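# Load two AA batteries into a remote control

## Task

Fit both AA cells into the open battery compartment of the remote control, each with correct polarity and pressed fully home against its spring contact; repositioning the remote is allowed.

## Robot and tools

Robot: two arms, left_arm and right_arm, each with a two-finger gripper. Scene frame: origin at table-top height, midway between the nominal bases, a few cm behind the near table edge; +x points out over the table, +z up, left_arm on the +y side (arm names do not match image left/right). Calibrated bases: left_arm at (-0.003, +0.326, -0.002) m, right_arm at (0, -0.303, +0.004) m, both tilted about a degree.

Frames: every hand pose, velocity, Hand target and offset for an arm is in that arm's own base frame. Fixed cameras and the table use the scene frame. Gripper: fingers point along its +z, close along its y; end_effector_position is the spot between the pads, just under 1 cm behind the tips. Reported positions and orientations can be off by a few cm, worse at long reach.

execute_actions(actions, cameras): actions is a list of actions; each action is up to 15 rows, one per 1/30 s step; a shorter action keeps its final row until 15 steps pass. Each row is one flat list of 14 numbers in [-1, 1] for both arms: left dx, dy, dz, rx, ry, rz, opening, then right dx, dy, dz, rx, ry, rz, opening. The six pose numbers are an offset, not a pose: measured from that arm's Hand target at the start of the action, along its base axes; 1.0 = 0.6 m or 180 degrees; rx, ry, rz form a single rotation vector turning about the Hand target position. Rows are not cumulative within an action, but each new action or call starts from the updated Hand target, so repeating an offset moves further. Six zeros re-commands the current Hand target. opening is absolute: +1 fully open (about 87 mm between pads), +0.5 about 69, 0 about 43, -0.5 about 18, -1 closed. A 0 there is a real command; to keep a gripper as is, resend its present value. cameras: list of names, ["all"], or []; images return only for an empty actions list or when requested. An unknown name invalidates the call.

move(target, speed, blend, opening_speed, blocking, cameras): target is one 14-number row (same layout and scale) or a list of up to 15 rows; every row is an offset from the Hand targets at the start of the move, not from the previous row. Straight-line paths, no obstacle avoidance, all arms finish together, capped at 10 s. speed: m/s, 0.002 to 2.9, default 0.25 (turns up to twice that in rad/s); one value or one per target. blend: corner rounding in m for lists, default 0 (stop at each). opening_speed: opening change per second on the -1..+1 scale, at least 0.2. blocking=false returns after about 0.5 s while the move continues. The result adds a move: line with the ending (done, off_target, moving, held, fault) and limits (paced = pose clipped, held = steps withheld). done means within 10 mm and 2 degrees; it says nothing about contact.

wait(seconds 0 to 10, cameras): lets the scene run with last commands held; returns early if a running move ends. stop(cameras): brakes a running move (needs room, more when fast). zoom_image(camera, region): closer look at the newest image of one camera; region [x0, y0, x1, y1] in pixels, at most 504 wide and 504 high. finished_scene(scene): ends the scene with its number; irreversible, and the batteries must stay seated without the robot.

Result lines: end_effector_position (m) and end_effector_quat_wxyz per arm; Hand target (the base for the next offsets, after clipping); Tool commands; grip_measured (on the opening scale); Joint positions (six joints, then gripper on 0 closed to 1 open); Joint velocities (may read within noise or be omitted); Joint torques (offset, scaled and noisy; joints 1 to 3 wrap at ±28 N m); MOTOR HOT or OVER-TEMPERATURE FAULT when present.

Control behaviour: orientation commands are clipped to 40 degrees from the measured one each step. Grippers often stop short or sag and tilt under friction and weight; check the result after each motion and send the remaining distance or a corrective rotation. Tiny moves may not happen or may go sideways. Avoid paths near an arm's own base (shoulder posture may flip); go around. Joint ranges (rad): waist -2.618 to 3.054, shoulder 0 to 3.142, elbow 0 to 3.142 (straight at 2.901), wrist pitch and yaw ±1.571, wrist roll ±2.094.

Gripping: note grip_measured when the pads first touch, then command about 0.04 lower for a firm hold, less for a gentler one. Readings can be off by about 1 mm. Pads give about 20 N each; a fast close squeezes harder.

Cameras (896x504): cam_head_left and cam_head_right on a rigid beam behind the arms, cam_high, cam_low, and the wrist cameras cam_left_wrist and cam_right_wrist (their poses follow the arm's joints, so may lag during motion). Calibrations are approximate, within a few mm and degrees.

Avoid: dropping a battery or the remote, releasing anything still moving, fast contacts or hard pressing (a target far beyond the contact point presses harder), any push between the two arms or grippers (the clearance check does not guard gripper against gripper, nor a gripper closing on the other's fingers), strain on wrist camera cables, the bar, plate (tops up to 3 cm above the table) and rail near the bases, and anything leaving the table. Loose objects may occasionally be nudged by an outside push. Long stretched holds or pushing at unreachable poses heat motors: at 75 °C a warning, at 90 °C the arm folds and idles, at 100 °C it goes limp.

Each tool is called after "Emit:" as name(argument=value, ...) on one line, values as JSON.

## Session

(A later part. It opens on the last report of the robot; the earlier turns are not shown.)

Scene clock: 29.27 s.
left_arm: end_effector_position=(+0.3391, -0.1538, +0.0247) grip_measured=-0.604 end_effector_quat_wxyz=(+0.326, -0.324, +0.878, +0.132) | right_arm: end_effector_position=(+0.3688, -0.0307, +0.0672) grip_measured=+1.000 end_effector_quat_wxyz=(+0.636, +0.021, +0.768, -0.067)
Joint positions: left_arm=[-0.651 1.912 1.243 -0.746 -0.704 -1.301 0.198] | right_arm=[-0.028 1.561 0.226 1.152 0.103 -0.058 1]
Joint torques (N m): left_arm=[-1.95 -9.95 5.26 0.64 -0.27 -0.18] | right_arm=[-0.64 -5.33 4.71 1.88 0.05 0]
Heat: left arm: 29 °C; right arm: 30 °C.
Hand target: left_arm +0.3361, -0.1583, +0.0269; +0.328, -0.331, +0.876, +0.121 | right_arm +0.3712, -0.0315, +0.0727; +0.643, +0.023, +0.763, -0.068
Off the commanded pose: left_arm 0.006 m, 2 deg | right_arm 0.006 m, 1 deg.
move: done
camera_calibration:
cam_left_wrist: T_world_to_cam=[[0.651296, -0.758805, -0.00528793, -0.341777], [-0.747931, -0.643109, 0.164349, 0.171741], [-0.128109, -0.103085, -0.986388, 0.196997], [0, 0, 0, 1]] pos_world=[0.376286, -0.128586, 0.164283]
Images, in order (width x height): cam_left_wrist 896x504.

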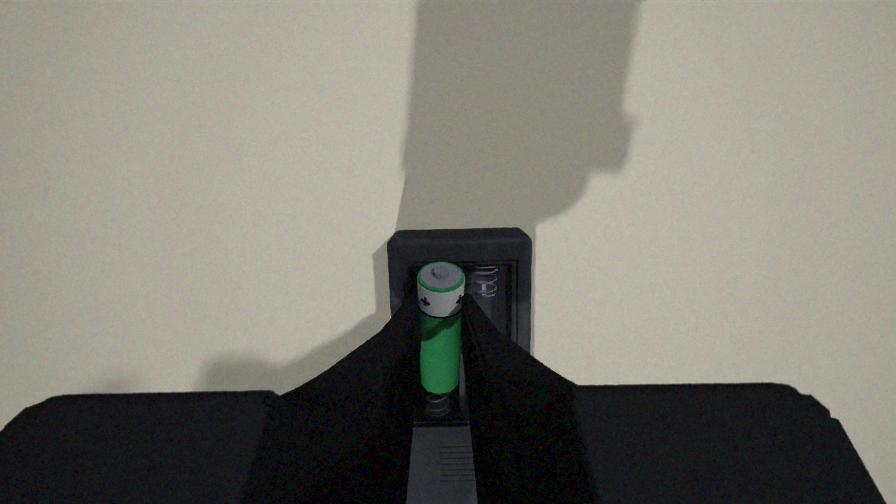

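Emit:
move(target=[0,0,0,0,0,0,-0.64,-0.277,0.5525,0.05,-0.082,0.1665,0.4373,-1], cameras=["cam_right_wrist","cam_head_right","cam_high"])

Scene clock: 34.13 s.
left_arm: end_effector_position=(+0.3391, -0.1539, +0.0247) grip_measured=-0.604 end_effector_quat_wxyz=(+0.326, -0.324, +0.878, +0.132) | right_arm: end_effector_position=(+0.2041, +0.2925, +0.0932) grip_measured=-0.964 end_effector_quat_wxyz=(+0.331, -0.543, +0.730, +0.250)
Joint positions: left_arm=[-0.651 1.912 1.243 -0.746 -0.704 -1.301 0.198] | right_arm=[0.831 1.37 0.803 -0.203 -0.338 -0.303 0.018]
Joint torques (N m): left_arm=[-1.91 -9.89 5.29 0.63 -0.29 -0.14] | right_arm=[-0.06 -4.82 9.73 1.37 -0.33 -0.13]
Heat: left arm: 29 °C; right arm: 31 °C.
Hand target: left_arm +0.3361, -0.1583, +0.0269; +0.328, -0.331, +0.876, +0.121 | right_arm +0.2051, +0.3000, +0.1028; +0.336, -0.551, +0.719, +0.257
Off the commanded pose: left_arm 0.006 m, 2 deg | right_arm 0.012 m, 2 deg.
move: off_target (right_arm)
camera_calibration:
cam_right_wrist: T_world_to_cam=[[0.958337, -0.28564, 0.000409621, -0.113895], [-0.285026, -0.956181, 0.0669185, 0.344806], [-0.0187229, -0.0642472, -0.997758, 0.258331], [0, 0, 0, 1]] pos_world=[0.212265, 0.313761, 0.234724]
Images, in order (width x height): cam_head_right 896x504, cam_high 896x504, cam_right_wrist 896x504.

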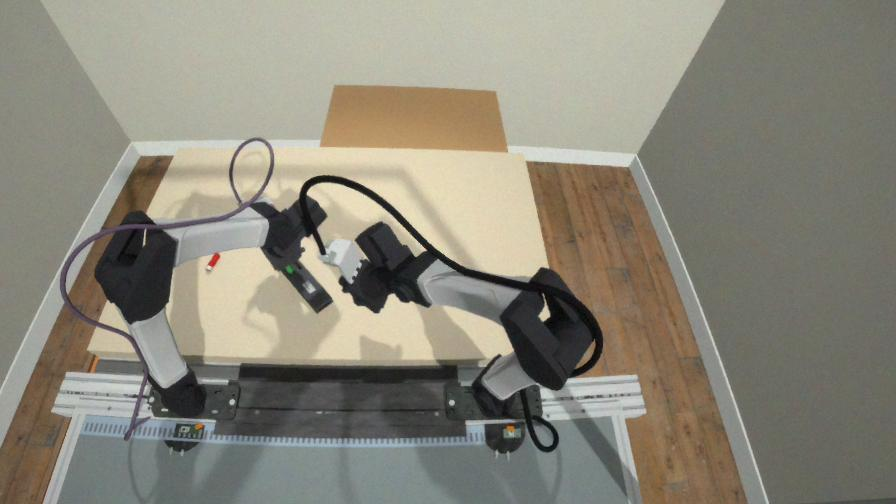

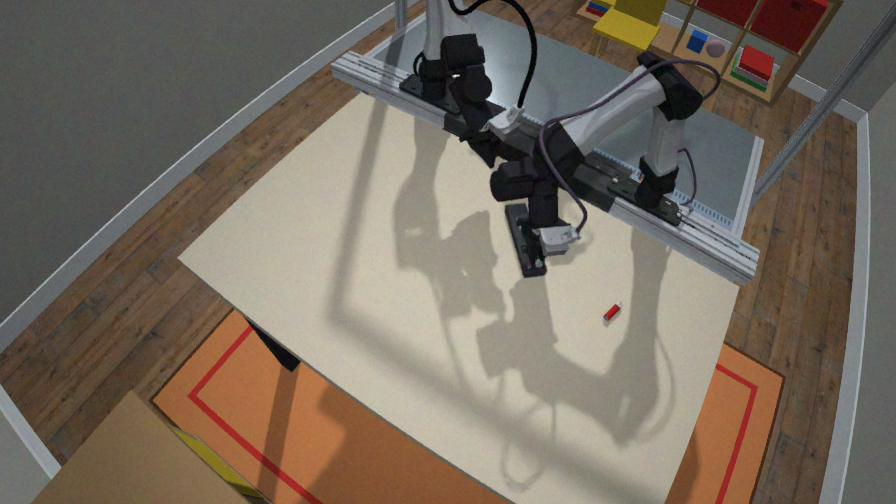

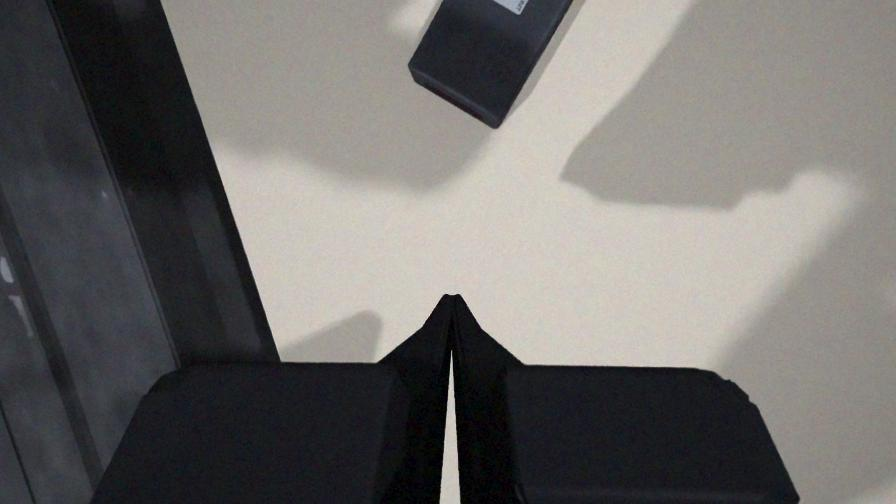

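Emit:
move(target=[0,0,0,0,0,0,-0.64,0,-0.028,-0.04,0.127,0.3667,-0.2463,-1], cameras=["cam_right_wrist","cam_head_right","cam_high","cam_low"])

Scene clock: 39.97 s.
left_arm: end_effector_position=(+0.3391, -0.1539, +0.0247) grip_measured=-0.604 end_effector_quat_wxyz=(+0.326, -0.324, +0.878, +0.132) | right_arm: end_effector_position=(+0.2043, +0.2838, +0.0794) grip_measured=-0.964 end_effector_quat_wxyz=(+0.065, +0.034, +0.869, +0.490)
Joint positions: left_arm=[-0.651 1.912 1.243 -0.746 -0.704 -1.301 0.198] | right_arm=[0.534 1.501 0.603 0.155 -0.714 0.936 0.018]
Joint torques (N m): left_arm=[-1.99 -9.89 5.27 0.65 -0.29 -0.13] | right_arm=[-1.22 -5.19 4.44 1.69 -0.34 0.07]
Heat: left arm: 29 °C; right arm: 31 °C.
Hand target: left_arm +0.3361, -0.1583, +0.0269; +0.328, -0.331, +0.876, +0.121 | right_arm +0.2051, +0.2832, +0.0788; +0.065, +0.038, +0.865, +0.496
Off the commanded pose: left_arm 0.006 m, 2 deg | right_arm 0.001 m, 1 deg.
move: done
camera_calibration:
cam_right_wrist: T_world_to_cam=[[0.00887356, -0.521595, -0.853147, 0.212173], [-0.713917, -0.600703, 0.359831, 0.300871], [-0.700174, 0.605883, -0.377706, 0.143839], [0, 0, 0, 1]] pos_world=[0.313627, 0.204253, 0.127081]
Images, in order (width x height): cam_head_right 896x504, cam_high 896x504, cam_low 896x504, cam_right_wrist 896x504.

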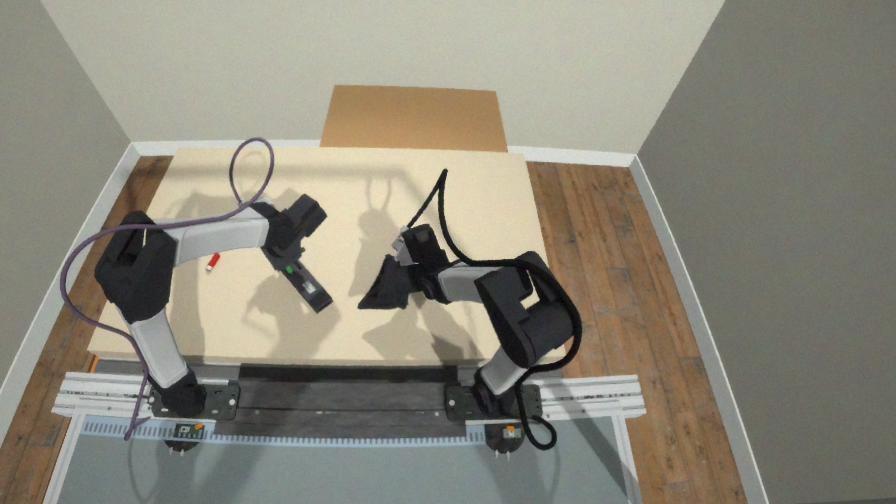

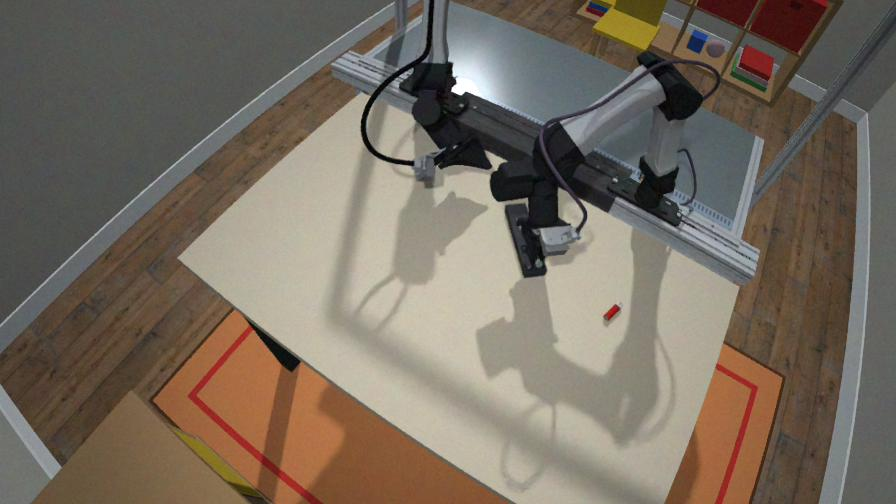

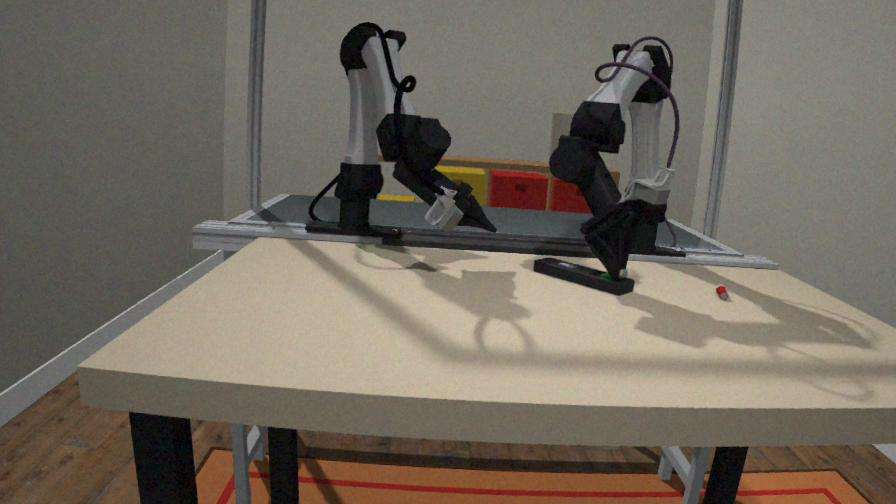

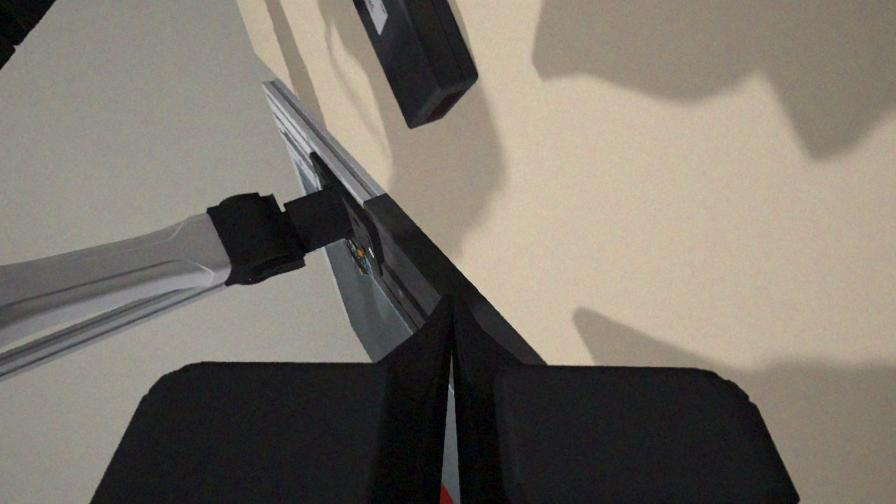

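Emit:
move(target=[0,0,0,0,0,0,-0.64,0.006,0.112,-0.094,0,0,0,-1], cameras=["cam_right_wrist","cam_head_right","cam_high"], speed=0.15)

Emit:
zoom_image(camera="cam_high", region=[430, 120, 630, 300])

Scene clock: 41.57 s.
left_arm: end_effector_position=(+0.3391, -0.1539, +0.0247) grip_measured=-0.604 end_effector_quat_wxyz=(+0.326, -0.324, +0.878, +0.132) | right_arm: end_effector_position=(+0.1999, +0.3451, +0.0226) grip_measured=-0.965 end_effector_quat_wxyz=(+0.047, +0.034, +0.866, +0.497)
Joint positions: left_arm=[-0.651 1.912 1.243 -0.746 -0.704 -1.301 0.198] | right_arm=[0.711 1.849 0.629 0.56 -0.611 1.097 0.018]
Joint torques (N m): left_arm=[-1.92 -9.89 5.24 0.64 -0.28 -0.16] | right_arm=[0.06 -6.53 6.05 1.64 0.23 0]
Heat: left arm: 29 °C; right arm: 31 °C.
Hand target: left_arm +0.3361, -0.1583, +0.0269; +0.328, -0.331, +0.876, +0.121 | right_arm +0.2087, +0.3504, +0.0224; +0.064, +0.038, +0.865, +0.496
Off the commanded pose: left_arm 0.006 m, 2 deg | right_arm 0.010 m, 2 deg.
move: done
camera_calibration:
cam_right_wrist: T_world_to_cam=[[-0.00794699, -0.507836, -0.861417, 0.194461], [-0.692705, -0.618477, 0.371005, 0.356637], [-0.721177, 0.599656, -0.346866, 0.0878791], [0, 0, 0, 1]] pos_world=[0.311966, 0.266629, 0.06568]
Images, in order (width x height): cam_head_right 896x504, cam_high 896x504, cam_right_wrist 896x504.

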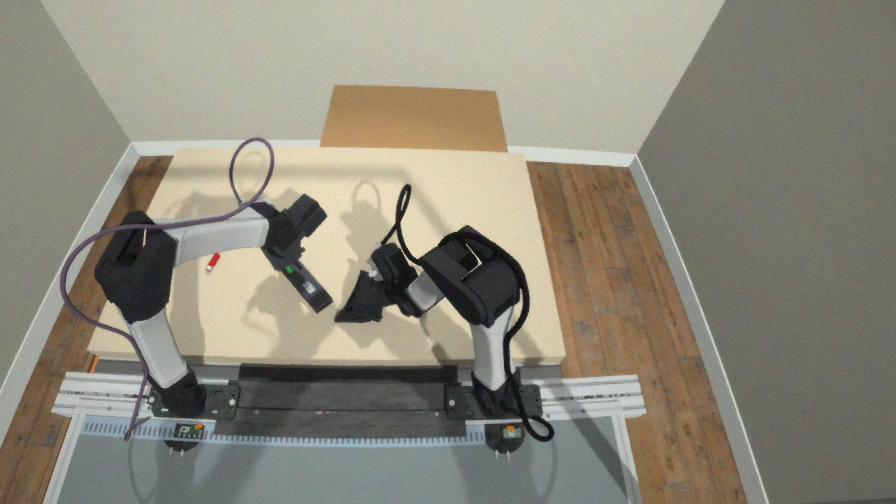

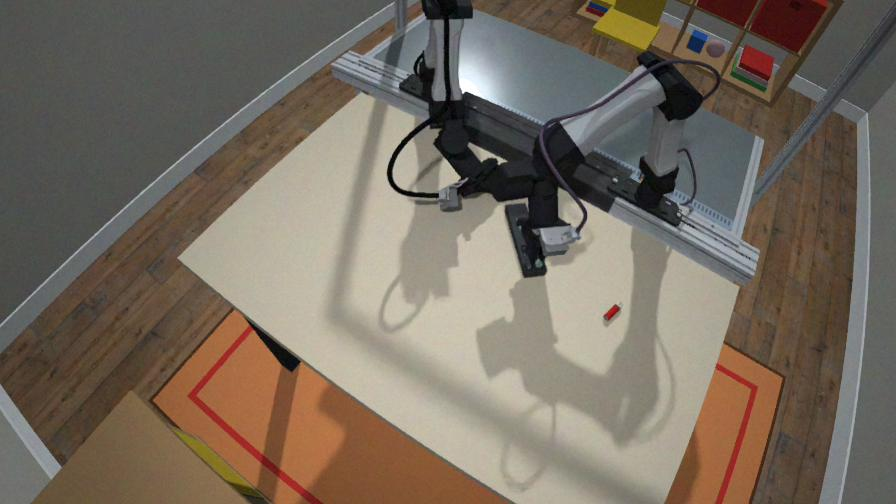

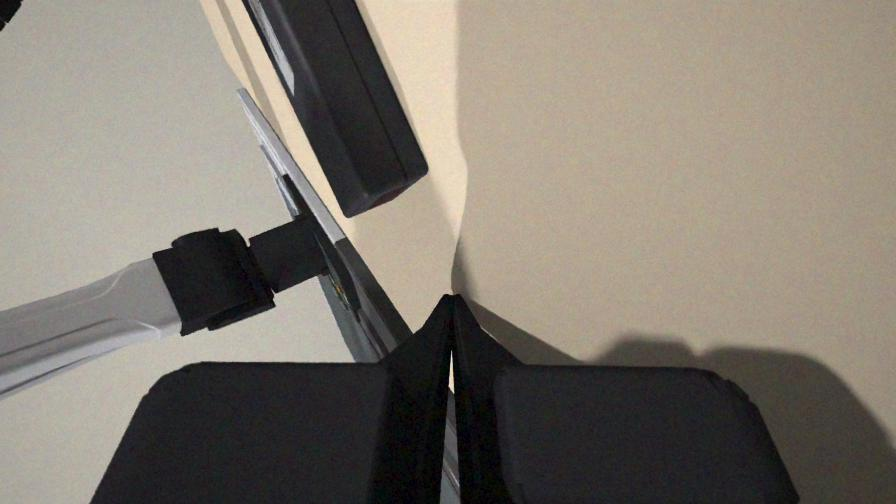

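Scaled by 2.520 from the camera's 896x504 image, which has a finer 1280x720 frame.

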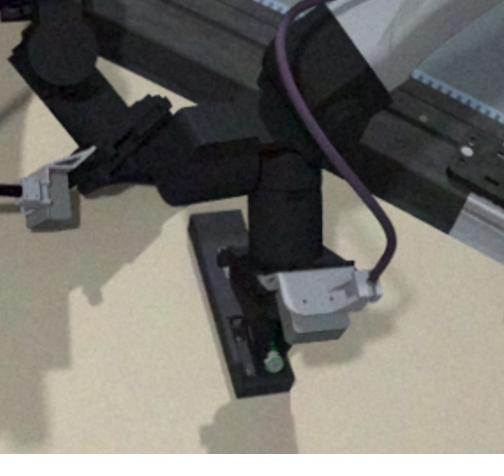

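Emit:
move(target=[0,0,0,0,0,0,-0.64,0.022,0.028,0,0,0,0,-1], cameras=["cam_right_wrist","cam_head_right","cam_head_left"], speed=0.08)

Emit:
zoom_image(camera="cam_head_right", region=[260, 240, 380, 340])

Scene clock: 43.20 s.
left_arm: end_effector_position=(+0.3391, -0.1539, +0.0247) grip_measured=-0.604 end_effector_quat_wxyz=(+0.326, -0.324, +0.878, +0.132) | right_arm: end_effector_position=(+0.2163, +0.3630, +0.0241) grip_measured=-0.965 end_effector_quat_wxyz=(+0.057, +0.032, +0.863, +0.501)
Joint positions: left_arm=[-0.651 1.912 1.243 -0.746 -0.704 -1.301 0.198] | right_arm=[0.723 1.908 0.714 0.56 -0.593 1.104 0.018]
Joint torques (N m): left_arm=[-1.95 -9.89 5.23 0.64 -0.29 -0.14] | right_arm=[0.09 -7.34 6.49 1.47 0.15 -0.01]
Heat: left arm: 29 °C; right arm: 32 °C.
Hand target: left_arm +0.3361, -0.1583, +0.0269; +0.328, -0.331, +0.876, +0.121 | right_arm +0.2218, +0.3672, +0.0223; +0.064, +0.038, +0.865, +0.496
Off the commanded pose: left_arm 0.006 m, 2 deg | right_arm 0.007 m, 1 deg.
move: done
camera_calibration:
cam_right_wrist: T_world_to_cam=[[0.00700754, -0.499509, -0.86628, 0.198895], [-0.703633, -0.61801, 0.350662, 0.381224], [-0.710529, 0.607086, -0.355802, 0.084657], [0, 0, 0, 1]] pos_world=[0.326999, 0.283556, 0.068739]
Images, in order (width x height): cam_head_left 896x504, cam_head_right 896x504, cam_right_wrist 896x504.

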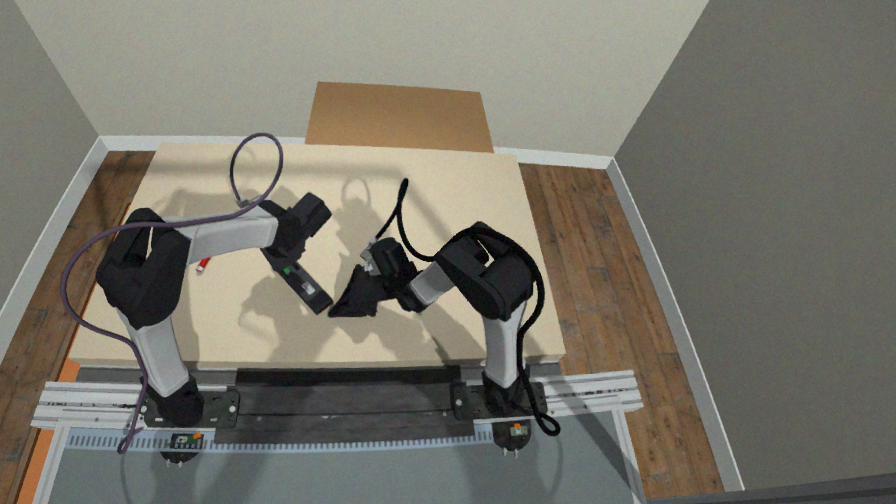

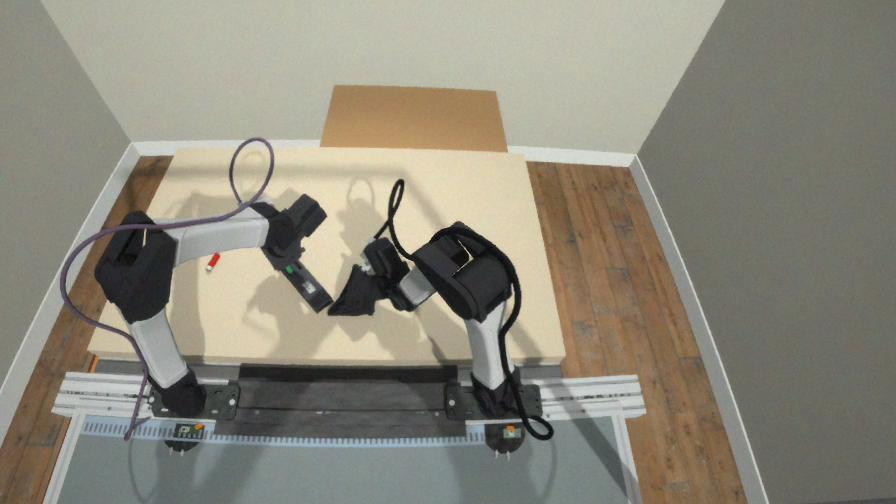

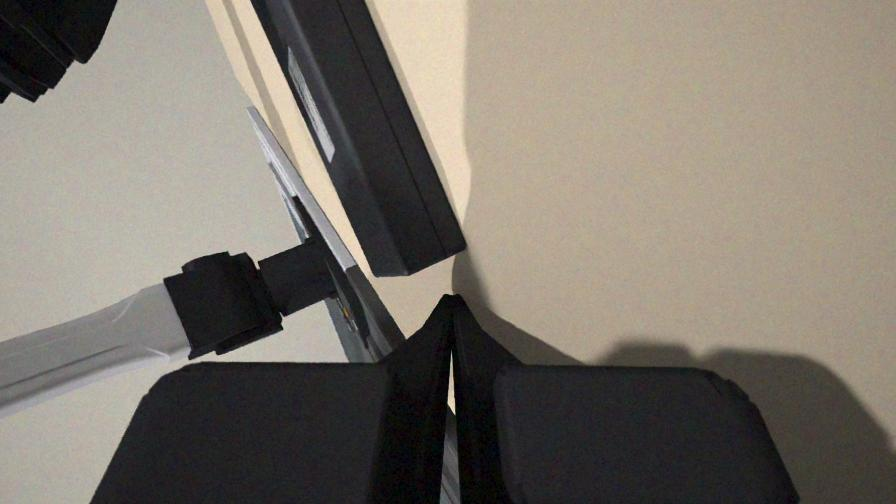

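Scaled by 4.200 from the camera's 896x504 image, which has a finer 1280x720 frame.

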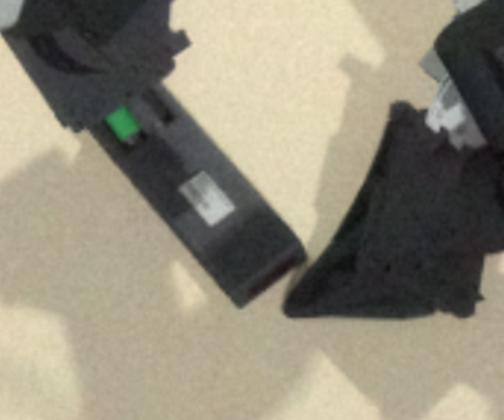

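Emit:
move(target=[0,0,0,0,0,0,-0.64,0.018,0.016,0,0,0,0,-1], cameras=["cam_right_wrist","cam_head_right","cam_left_wrist"], speed=0.04)

Emit:
zoom_image(camera="cam_left_wrist", region=[350, 230, 540, 420])

Emit:
zoom_image(camera="cam_head_right", region=[260, 240, 380, 340])

Scene clock: 44.47 s.
left_arm: end_effector_position=(+0.3396, -0.1532, +0.0251) grip_measured=-0.604 end_effector_quat_wxyz=(+0.328, -0.325, +0.877, +0.134) | right_arm: end_effector_position=(+0.2264, +0.3720, +0.0248) grip_measured=-0.965 end_effector_quat_wxyz=(+0.058, +0.032, +0.862, +0.502)
Joint positions: left_arm=[-0.651 1.912 1.243 -0.746 -0.71 -1.302 0.198] | right_arm=[0.723 1.943 0.771 0.541 -0.593 1.105 0.018]
Joint torques (N m): left_arm=[-1.96 -9.91 5.29 0.64 -0.23 -0.14] | right_arm=[0.1 -7.36 7.16 1.44 0.14 -0.02]
Heat: left arm: 29 °C; right arm: 32 °C.
Hand target: left_arm +0.3361, -0.1583, +0.0269; +0.328, -0.331, +0.876, +0.121 | right_arm +0.2326, +0.3768, +0.0223; +0.064, +0.038, +0.865, +0.496
Off the commanded pose: left_arm 0.006 m, 2 deg | right_arm 0.008 m, 1 deg.
move: done
camera_calibration:
cam_left_wrist: T_world_to_cam=[[0.652635, -0.757652, -0.00560647, -0.34186], [-0.747407, -0.644988, 0.15929, 0.172079], [-0.124303, -0.0997679, -0.987216, 0.196728], [0, 0, 0, 1]] pos_world=[0.376177, -0.128394, 0.164886]
cam_right_wrist: T_world_to_cam=[[0.00773915, -0.497405, -0.867484, 0.202914], [-0.704539, -0.618336, 0.348261, 0.393999], [-0.709623, 0.608481, -0.355227, 0.08594], [0, 0, 0, 1]] pos_world=[0.337002, 0.292261, 0.069339]
Images, in order (width x height): cam_head_right 896x504, cam_left_wrist 896x504, cam_right_wrist 896x504.

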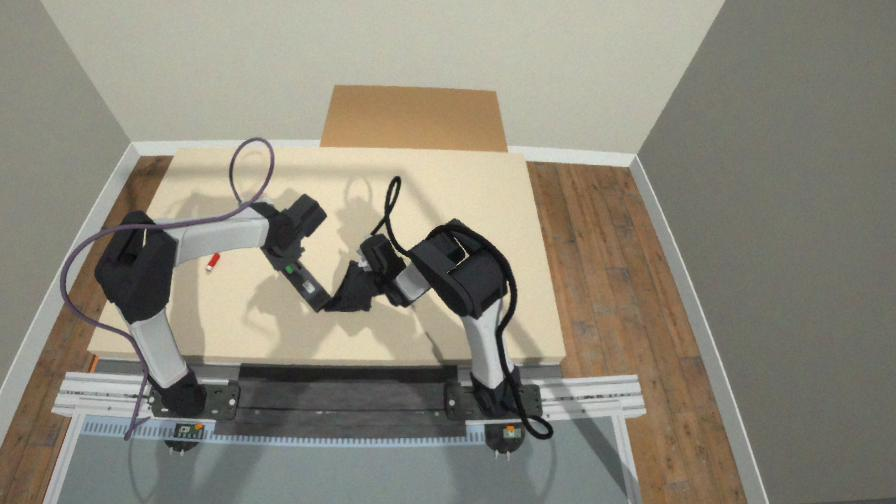

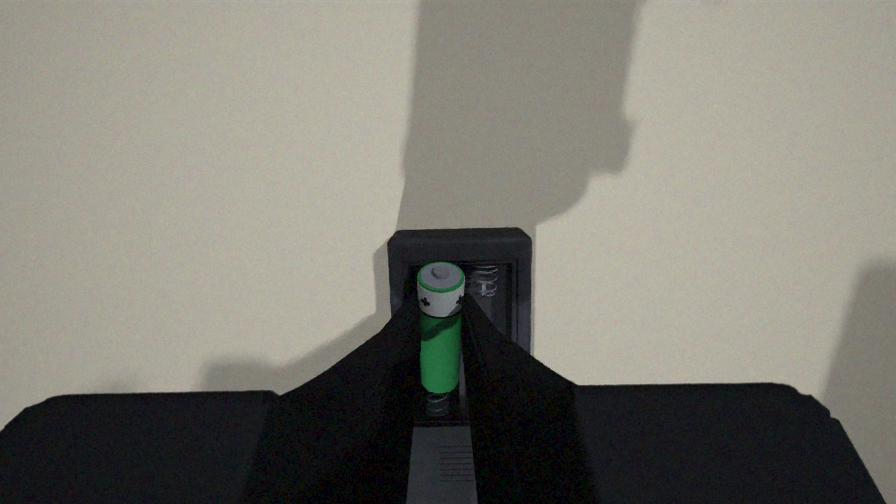

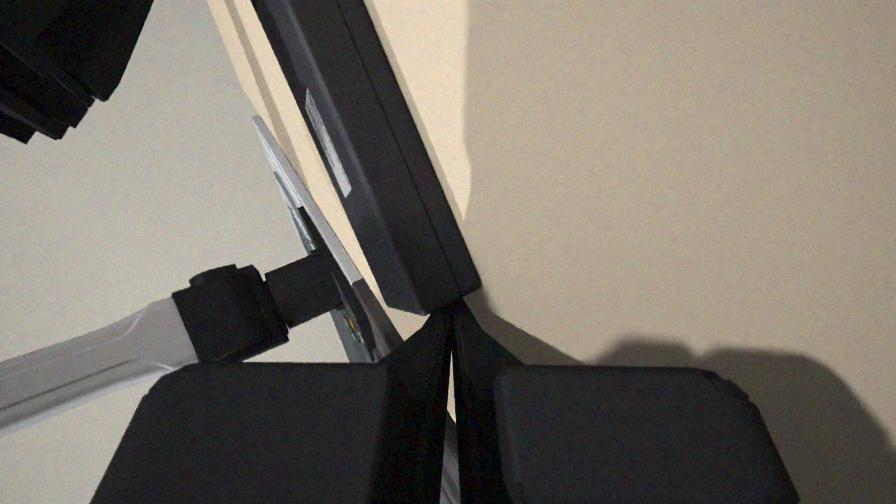

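Scaled by 2.653 from the camera's 896x504 image, which has a finer 1280x720 frame.

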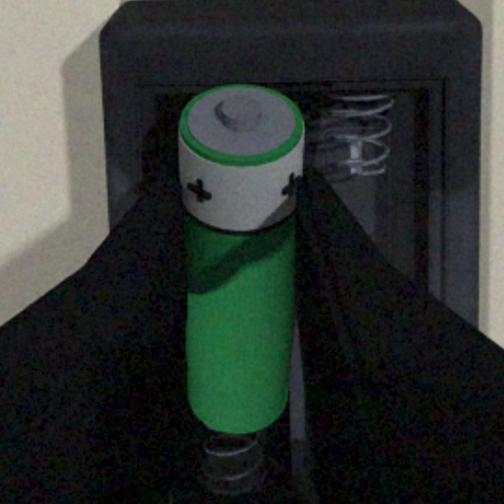

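Scaled by 4.200 from the camera's 896x504 image, which has a finer 1280x720 frame.

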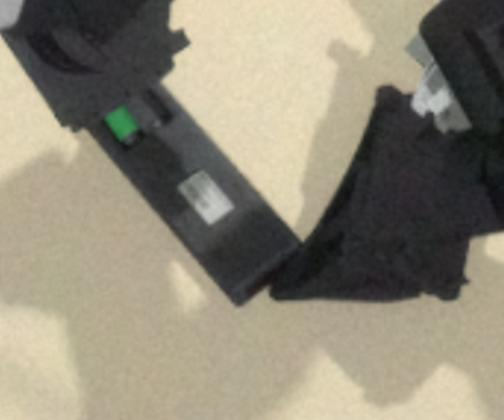

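Emit:
move(target=[-0.010,-0.008,0.001,0,0,0,-0.64,0,0,0,0,0,0,-1], cameras=["cam_left_wrist","cam_head_right"], speed=0.04)

Emit:
zoom_image(camera="cam_left_wrist", region=[350, 230, 540, 420])

Scene clock: 45.67 s.
left_arm: end_effector_position=(+0.3382, -0.1535, +0.0260) grip_measured=-0.604 end_effector_quat_wxyz=(+0.336, -0.329, +0.872, +0.137) | right_arm: end_effector_position=(+0.2264, +0.3719, +0.0247) grip_measured=-0.965 end_effector_quat_wxyz=(+0.058, +0.032, +0.862, +0.502)
Joint positions: left_arm=[-0.662 1.912 1.24 -0.754 -0.73 -1.329 0.198] | right_arm=[0.723 1.943 0.771 0.541 -0.593 1.106 0.018]
Joint torques (N m): left_arm=[-2.85 -10.09 5.44 0.48 -0.08 -0.12] | right_arm=[0.1 -7.41 7.17 1.43 0.15 -0.01]
Heat: left arm: 29 °C; right arm: 32 °C.
Hand target: left_arm +0.3301, -0.1631, +0.0275; +0.328, -0.331, +0.876, +0.121 | right_arm +0.2326, +0.3768, +0.0223; +0.064, +0.038, +0.865, +0.496
Off the commanded pose: left_arm 0.013 m, 2 deg | right_arm 0.008 m, 1 deg.
move: off_target (left_arm)
camera_calibration:
cam_left_wrist: T_world_to_cam=[[0.661533, -0.749915, -0.00166361, -0.343164], [-0.742269, -0.655101, 0.140996, 0.167899], [-0.106825, -0.0920387, -0.990009, 0.192767], [0, 0, 0, 1]] pos_world=[0.372233, -0.129611, 0.166597]
Images, in order (width x height): cam_head_right 896x504, cam_left_wrist 896x504.

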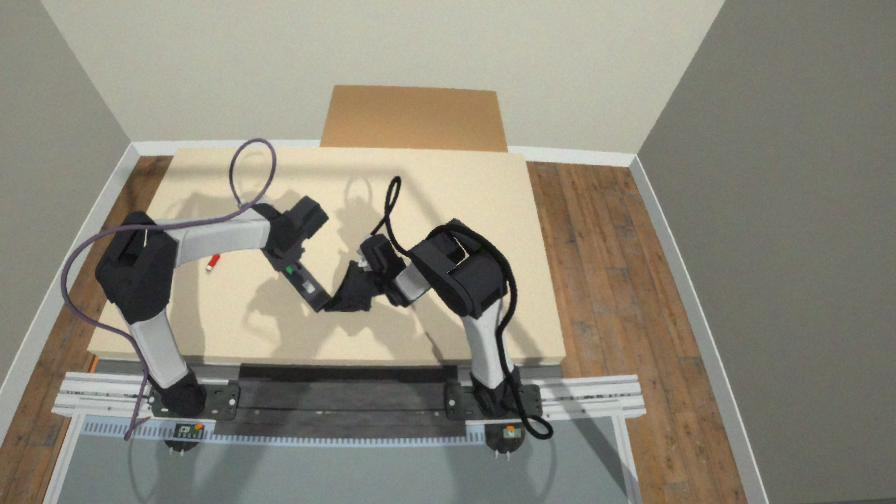

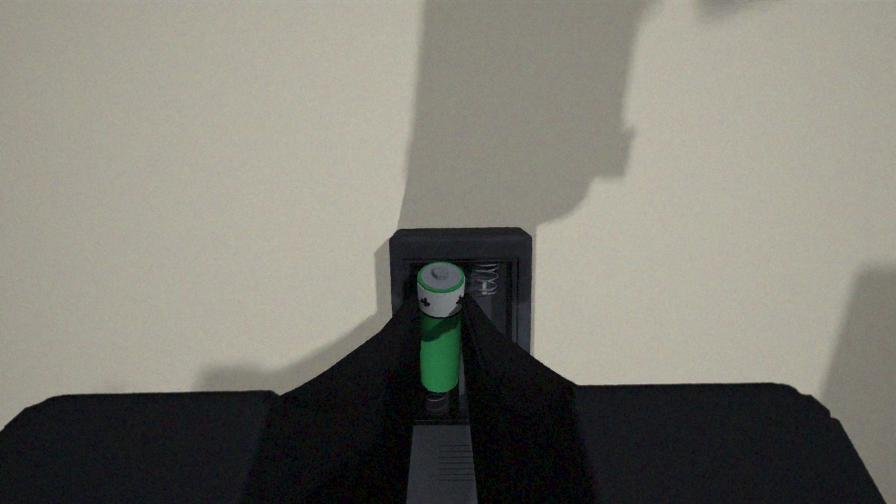

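Scaled by 2.653 from the camera's 896x504 image, which has a finer 1280x720 frame.

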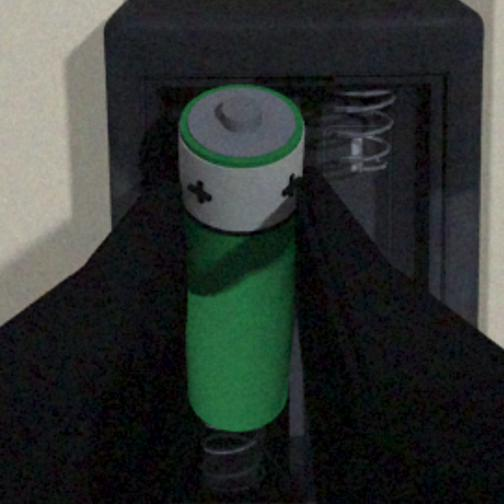

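Emit:
move(target=[-0.002,-0.0015,-0.002,-0.0315,0.039,0,-0.64,0,0,0,0,0,0,-1], cameras=["cam_left_wrist"], speed=0.04)

Emit:
zoom_image(camera="cam_left_wrist", region=[350, 230, 540, 420])

Scene clock: 48.47 s.
left_arm: end_effector_position=(+0.3347, -0.1513, +0.0231) grip_measured=-0.604 end_effector_quat_wxyz=(+0.283, -0.342, +0.888, +0.119) | right_arm: end_effector_position=(+0.2263, +0.3719, +0.0247) grip_measured=-0.965 end_effector_quat_wxyz=(+0.058, +0.032, +0.862, +0.502)
Joint positions: left_arm=[-0.61 1.907 1.26 -0.786 -0.612 -1.303 0.198] | right_arm=[0.723 1.943 0.771 0.541 -0.593 1.106 0.018]
Joint torques (N m): left_arm=[-1.44 -9.31 8.1 0.35 0.37 0.18] | right_arm=[0.12 -7.38 7.17 1.43 0.15 -0.02]
Heat: left arm: 30 °C; right arm: 32 °C.
Hand target: left_arm +0.3290, -0.1640, +0.0263; +0.257, -0.339, +0.900, +0.098 | right_arm +0.2326, +0.3767, +0.0223; +0.064, +0.038, +0.865, +0.496
Off the commanded pose: left_arm 0.014 m, 4 deg | right_arm 0.008 m, 1 deg.
move: off_target (left_arm)
camera_calibration:
cam_left_wrist: T_world_to_cam=[[0.672355, -0.740227, -0.00148165, -0.341297], [-0.715395, -0.650312, 0.255547, 0.156226], [-0.190126, -0.170758, -0.966796, 0.20516], [0, 0, 0, 1]] pos_world=[0.380243, -0.116009, 0.157919]
Images, in order (width x height): cam_left_wrist 896x504.

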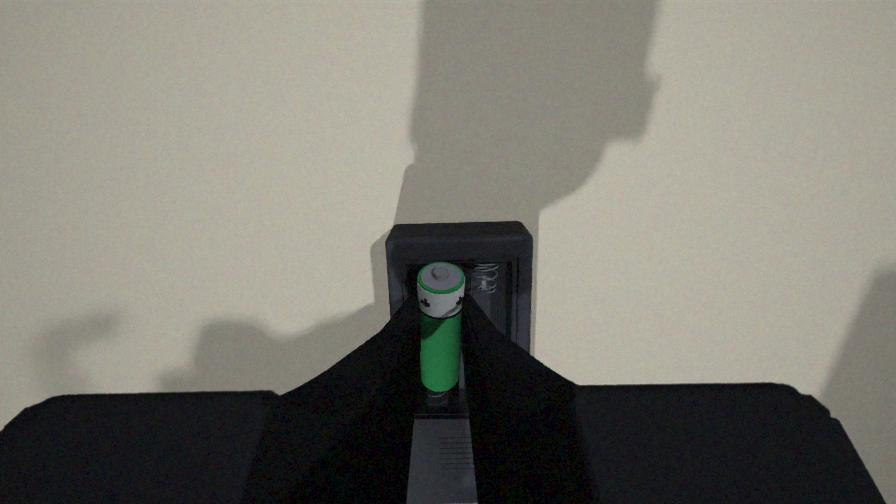

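Scaled by 2.653 from the camera's 896x504 image, which has a finer 1280x720 frame.

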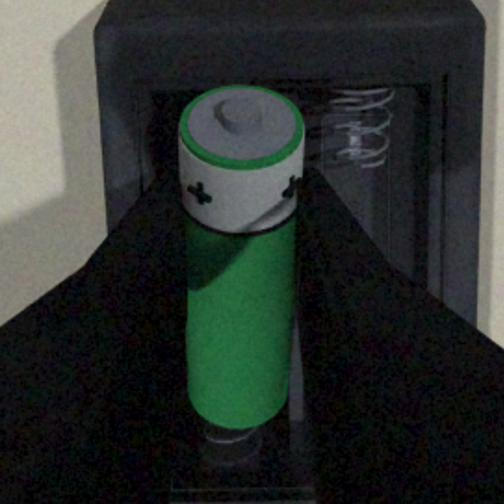

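Emit:
move(target=[-0.012,-0.010,0.003,-0.007,0.009,0,-0.64,0,0,0,0,0,0,-1], cameras=["cam_left_wrist","cam_head_right"], speed=0.04)

Emit:
zoom_image(camera="cam_left_wrist", region=[350, 230, 540, 420])

Scene clock: 49.83 s.
left_arm: end_effector_position=(+0.3271, -0.1511, +0.0223) grip_measured=-0.604 end_effector_quat_wxyz=(+0.266, -0.339, +0.894, +0.124) | right_arm: end_effector_position=(+0.2231, +0.3715, +0.0245) grip_measured=-0.965 end_effector_quat_wxyz=(+0.049, +0.030, +0.863, +0.502)
Joint positions: left_arm=[-0.61 1.907 1.267 -0.822 -0.586 -1.303 0.198] | right_arm=[0.723 1.943 0.771 0.532 -0.608 1.106 0.018]
Joint torques (N m): left_arm=[-2.19 -9.61 8.61 0.31 0.42 0.03] | right_arm=[0.06 -7.45 7.13 1.5 0.3 -0.02]
Heat: left arm: 30 °C; right arm: 32 °C.
Hand target: left_arm +0.3217, -0.1700, +0.0281; +0.241, -0.341, +0.904, +0.093 | right_arm +0.2325, +0.3768, +0.0223; +0.064, +0.038, +0.865, +0.496
Off the commanded pose: left_arm 0.020 m, 5 deg | right_arm 0.011 m, 2 deg.
move: off_target (left_arm, right_arm)
camera_calibration:
cam_left_wrist: T_world_to_cam=[[0.669541, -0.742369, -0.0245391, -0.334984], [-0.707048, -0.647112, 0.285184, 0.148247], [-0.227592, -0.173592, -0.958159, 0.214563], [0, 0, 0, 1]] pos_world=[0.377936, -0.115503, 0.155087]
Images, in order (width x height): cam_head_right 896x504, cam_left_wrist 896x504.

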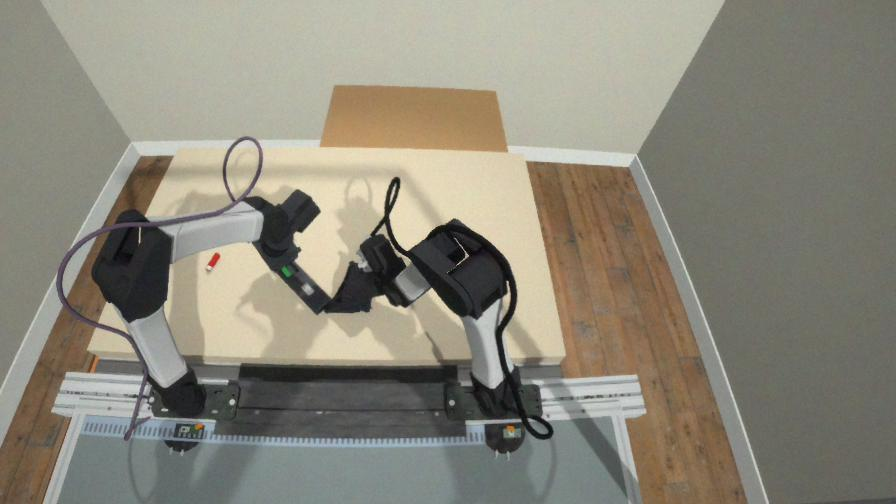

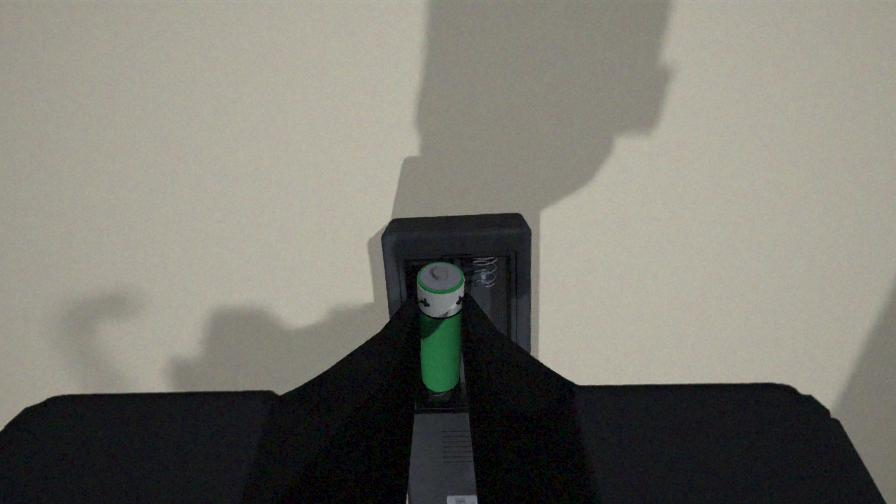

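Scaled by 2.653 from the camera's 896x504 image, which has a finer 1280x720 frame.

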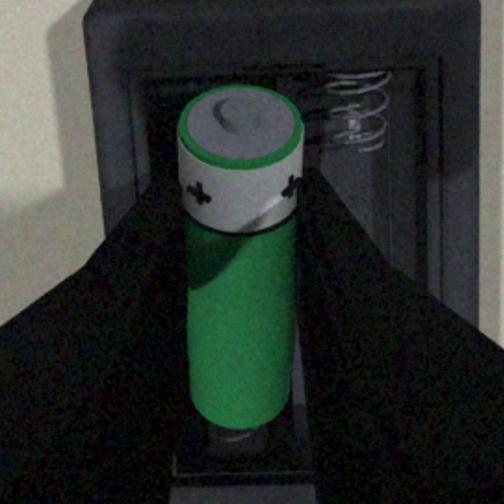

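Emit:
move(target=[-0.010,-0.009,0.003,-0.014,0.0175,0.003,-0.64,0.01,0.008,0,0,0,0,-1], cameras=["cam_left_wrist","cam_head_right"], speed=0.04)

Emit:
zoom_image(camera="cam_left_wrist", region=[350, 230, 540, 420])

Scene clock: 51.60 s.
left_arm: end_effector_position=(+0.3213, -0.1504, +0.0257) grip_measured=-0.604 end_effector_quat_wxyz=(+0.241, -0.342, +0.900, +0.126) | right_arm: end_effector_position=(+0.2203, +0.3733, +0.0244) grip_measured=-0.965 end_effector_quat_wxyz=(+0.033, +0.028, +0.864, +0.502)
Joint positions: left_arm=[-0.598 1.907 1.293 -0.878 -0.545 -1.303 0.198] | right_arm=[0.723 1.953 0.792 0.5 -0.635 1.106 0.018]
Joint torques (N m): left_arm=[-2.36 -9.14 9.05 0.33 0.72 -0.05] | right_arm=[-0.17 -6.95 8.08 1.62 0.56 -0.03]
Heat: left arm: 30 °C; right arm: 32 °C.
Hand target: left_arm +0.3158, -0.1754, +0.0300; +0.208, -0.347, +0.911, +0.083 | right_arm +0.2386, +0.3816, +0.0224; +0.064, +0.038, +0.865, +0.496
Off the commanded pose: left_arm 0.026 m, 6 deg | right_arm 0.020 m, 4 deg.
move: off_target (left_arm, right_arm)
camera_calibration:
cam_left_wrist: T_world_to_cam=[[0.674103, -0.737315, -0.044181, -0.330667], [-0.686921, -0.647771, 0.329442, 0.135995], [-0.271522, -0.191729, -0.943141, 0.227696], [0, 0, 0, 1]] pos_world=[0.378146, -0.112055, 0.155337]
Images, in order (width x height): cam_head_right 896x504, cam_left_wrist 896x504.

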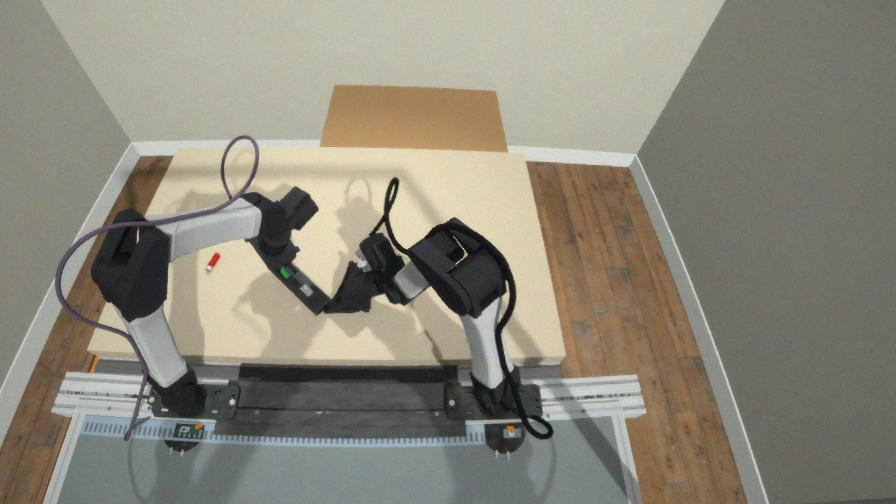

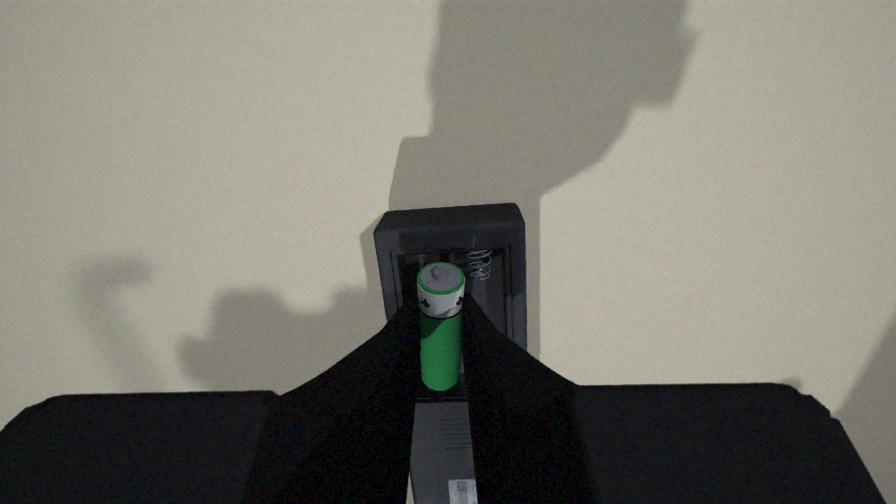

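Scaled by 2.653 from the camera's 896x504 image, which has a finer 1280x720 frame.

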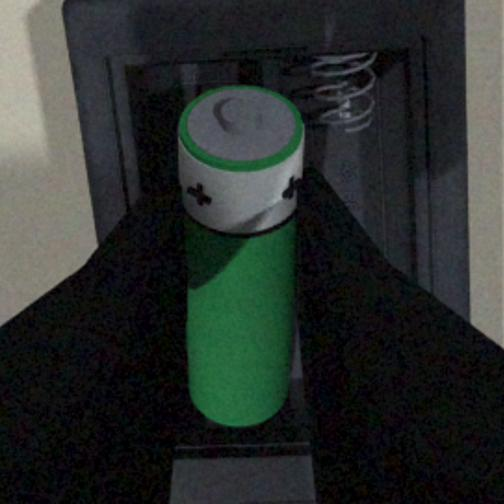

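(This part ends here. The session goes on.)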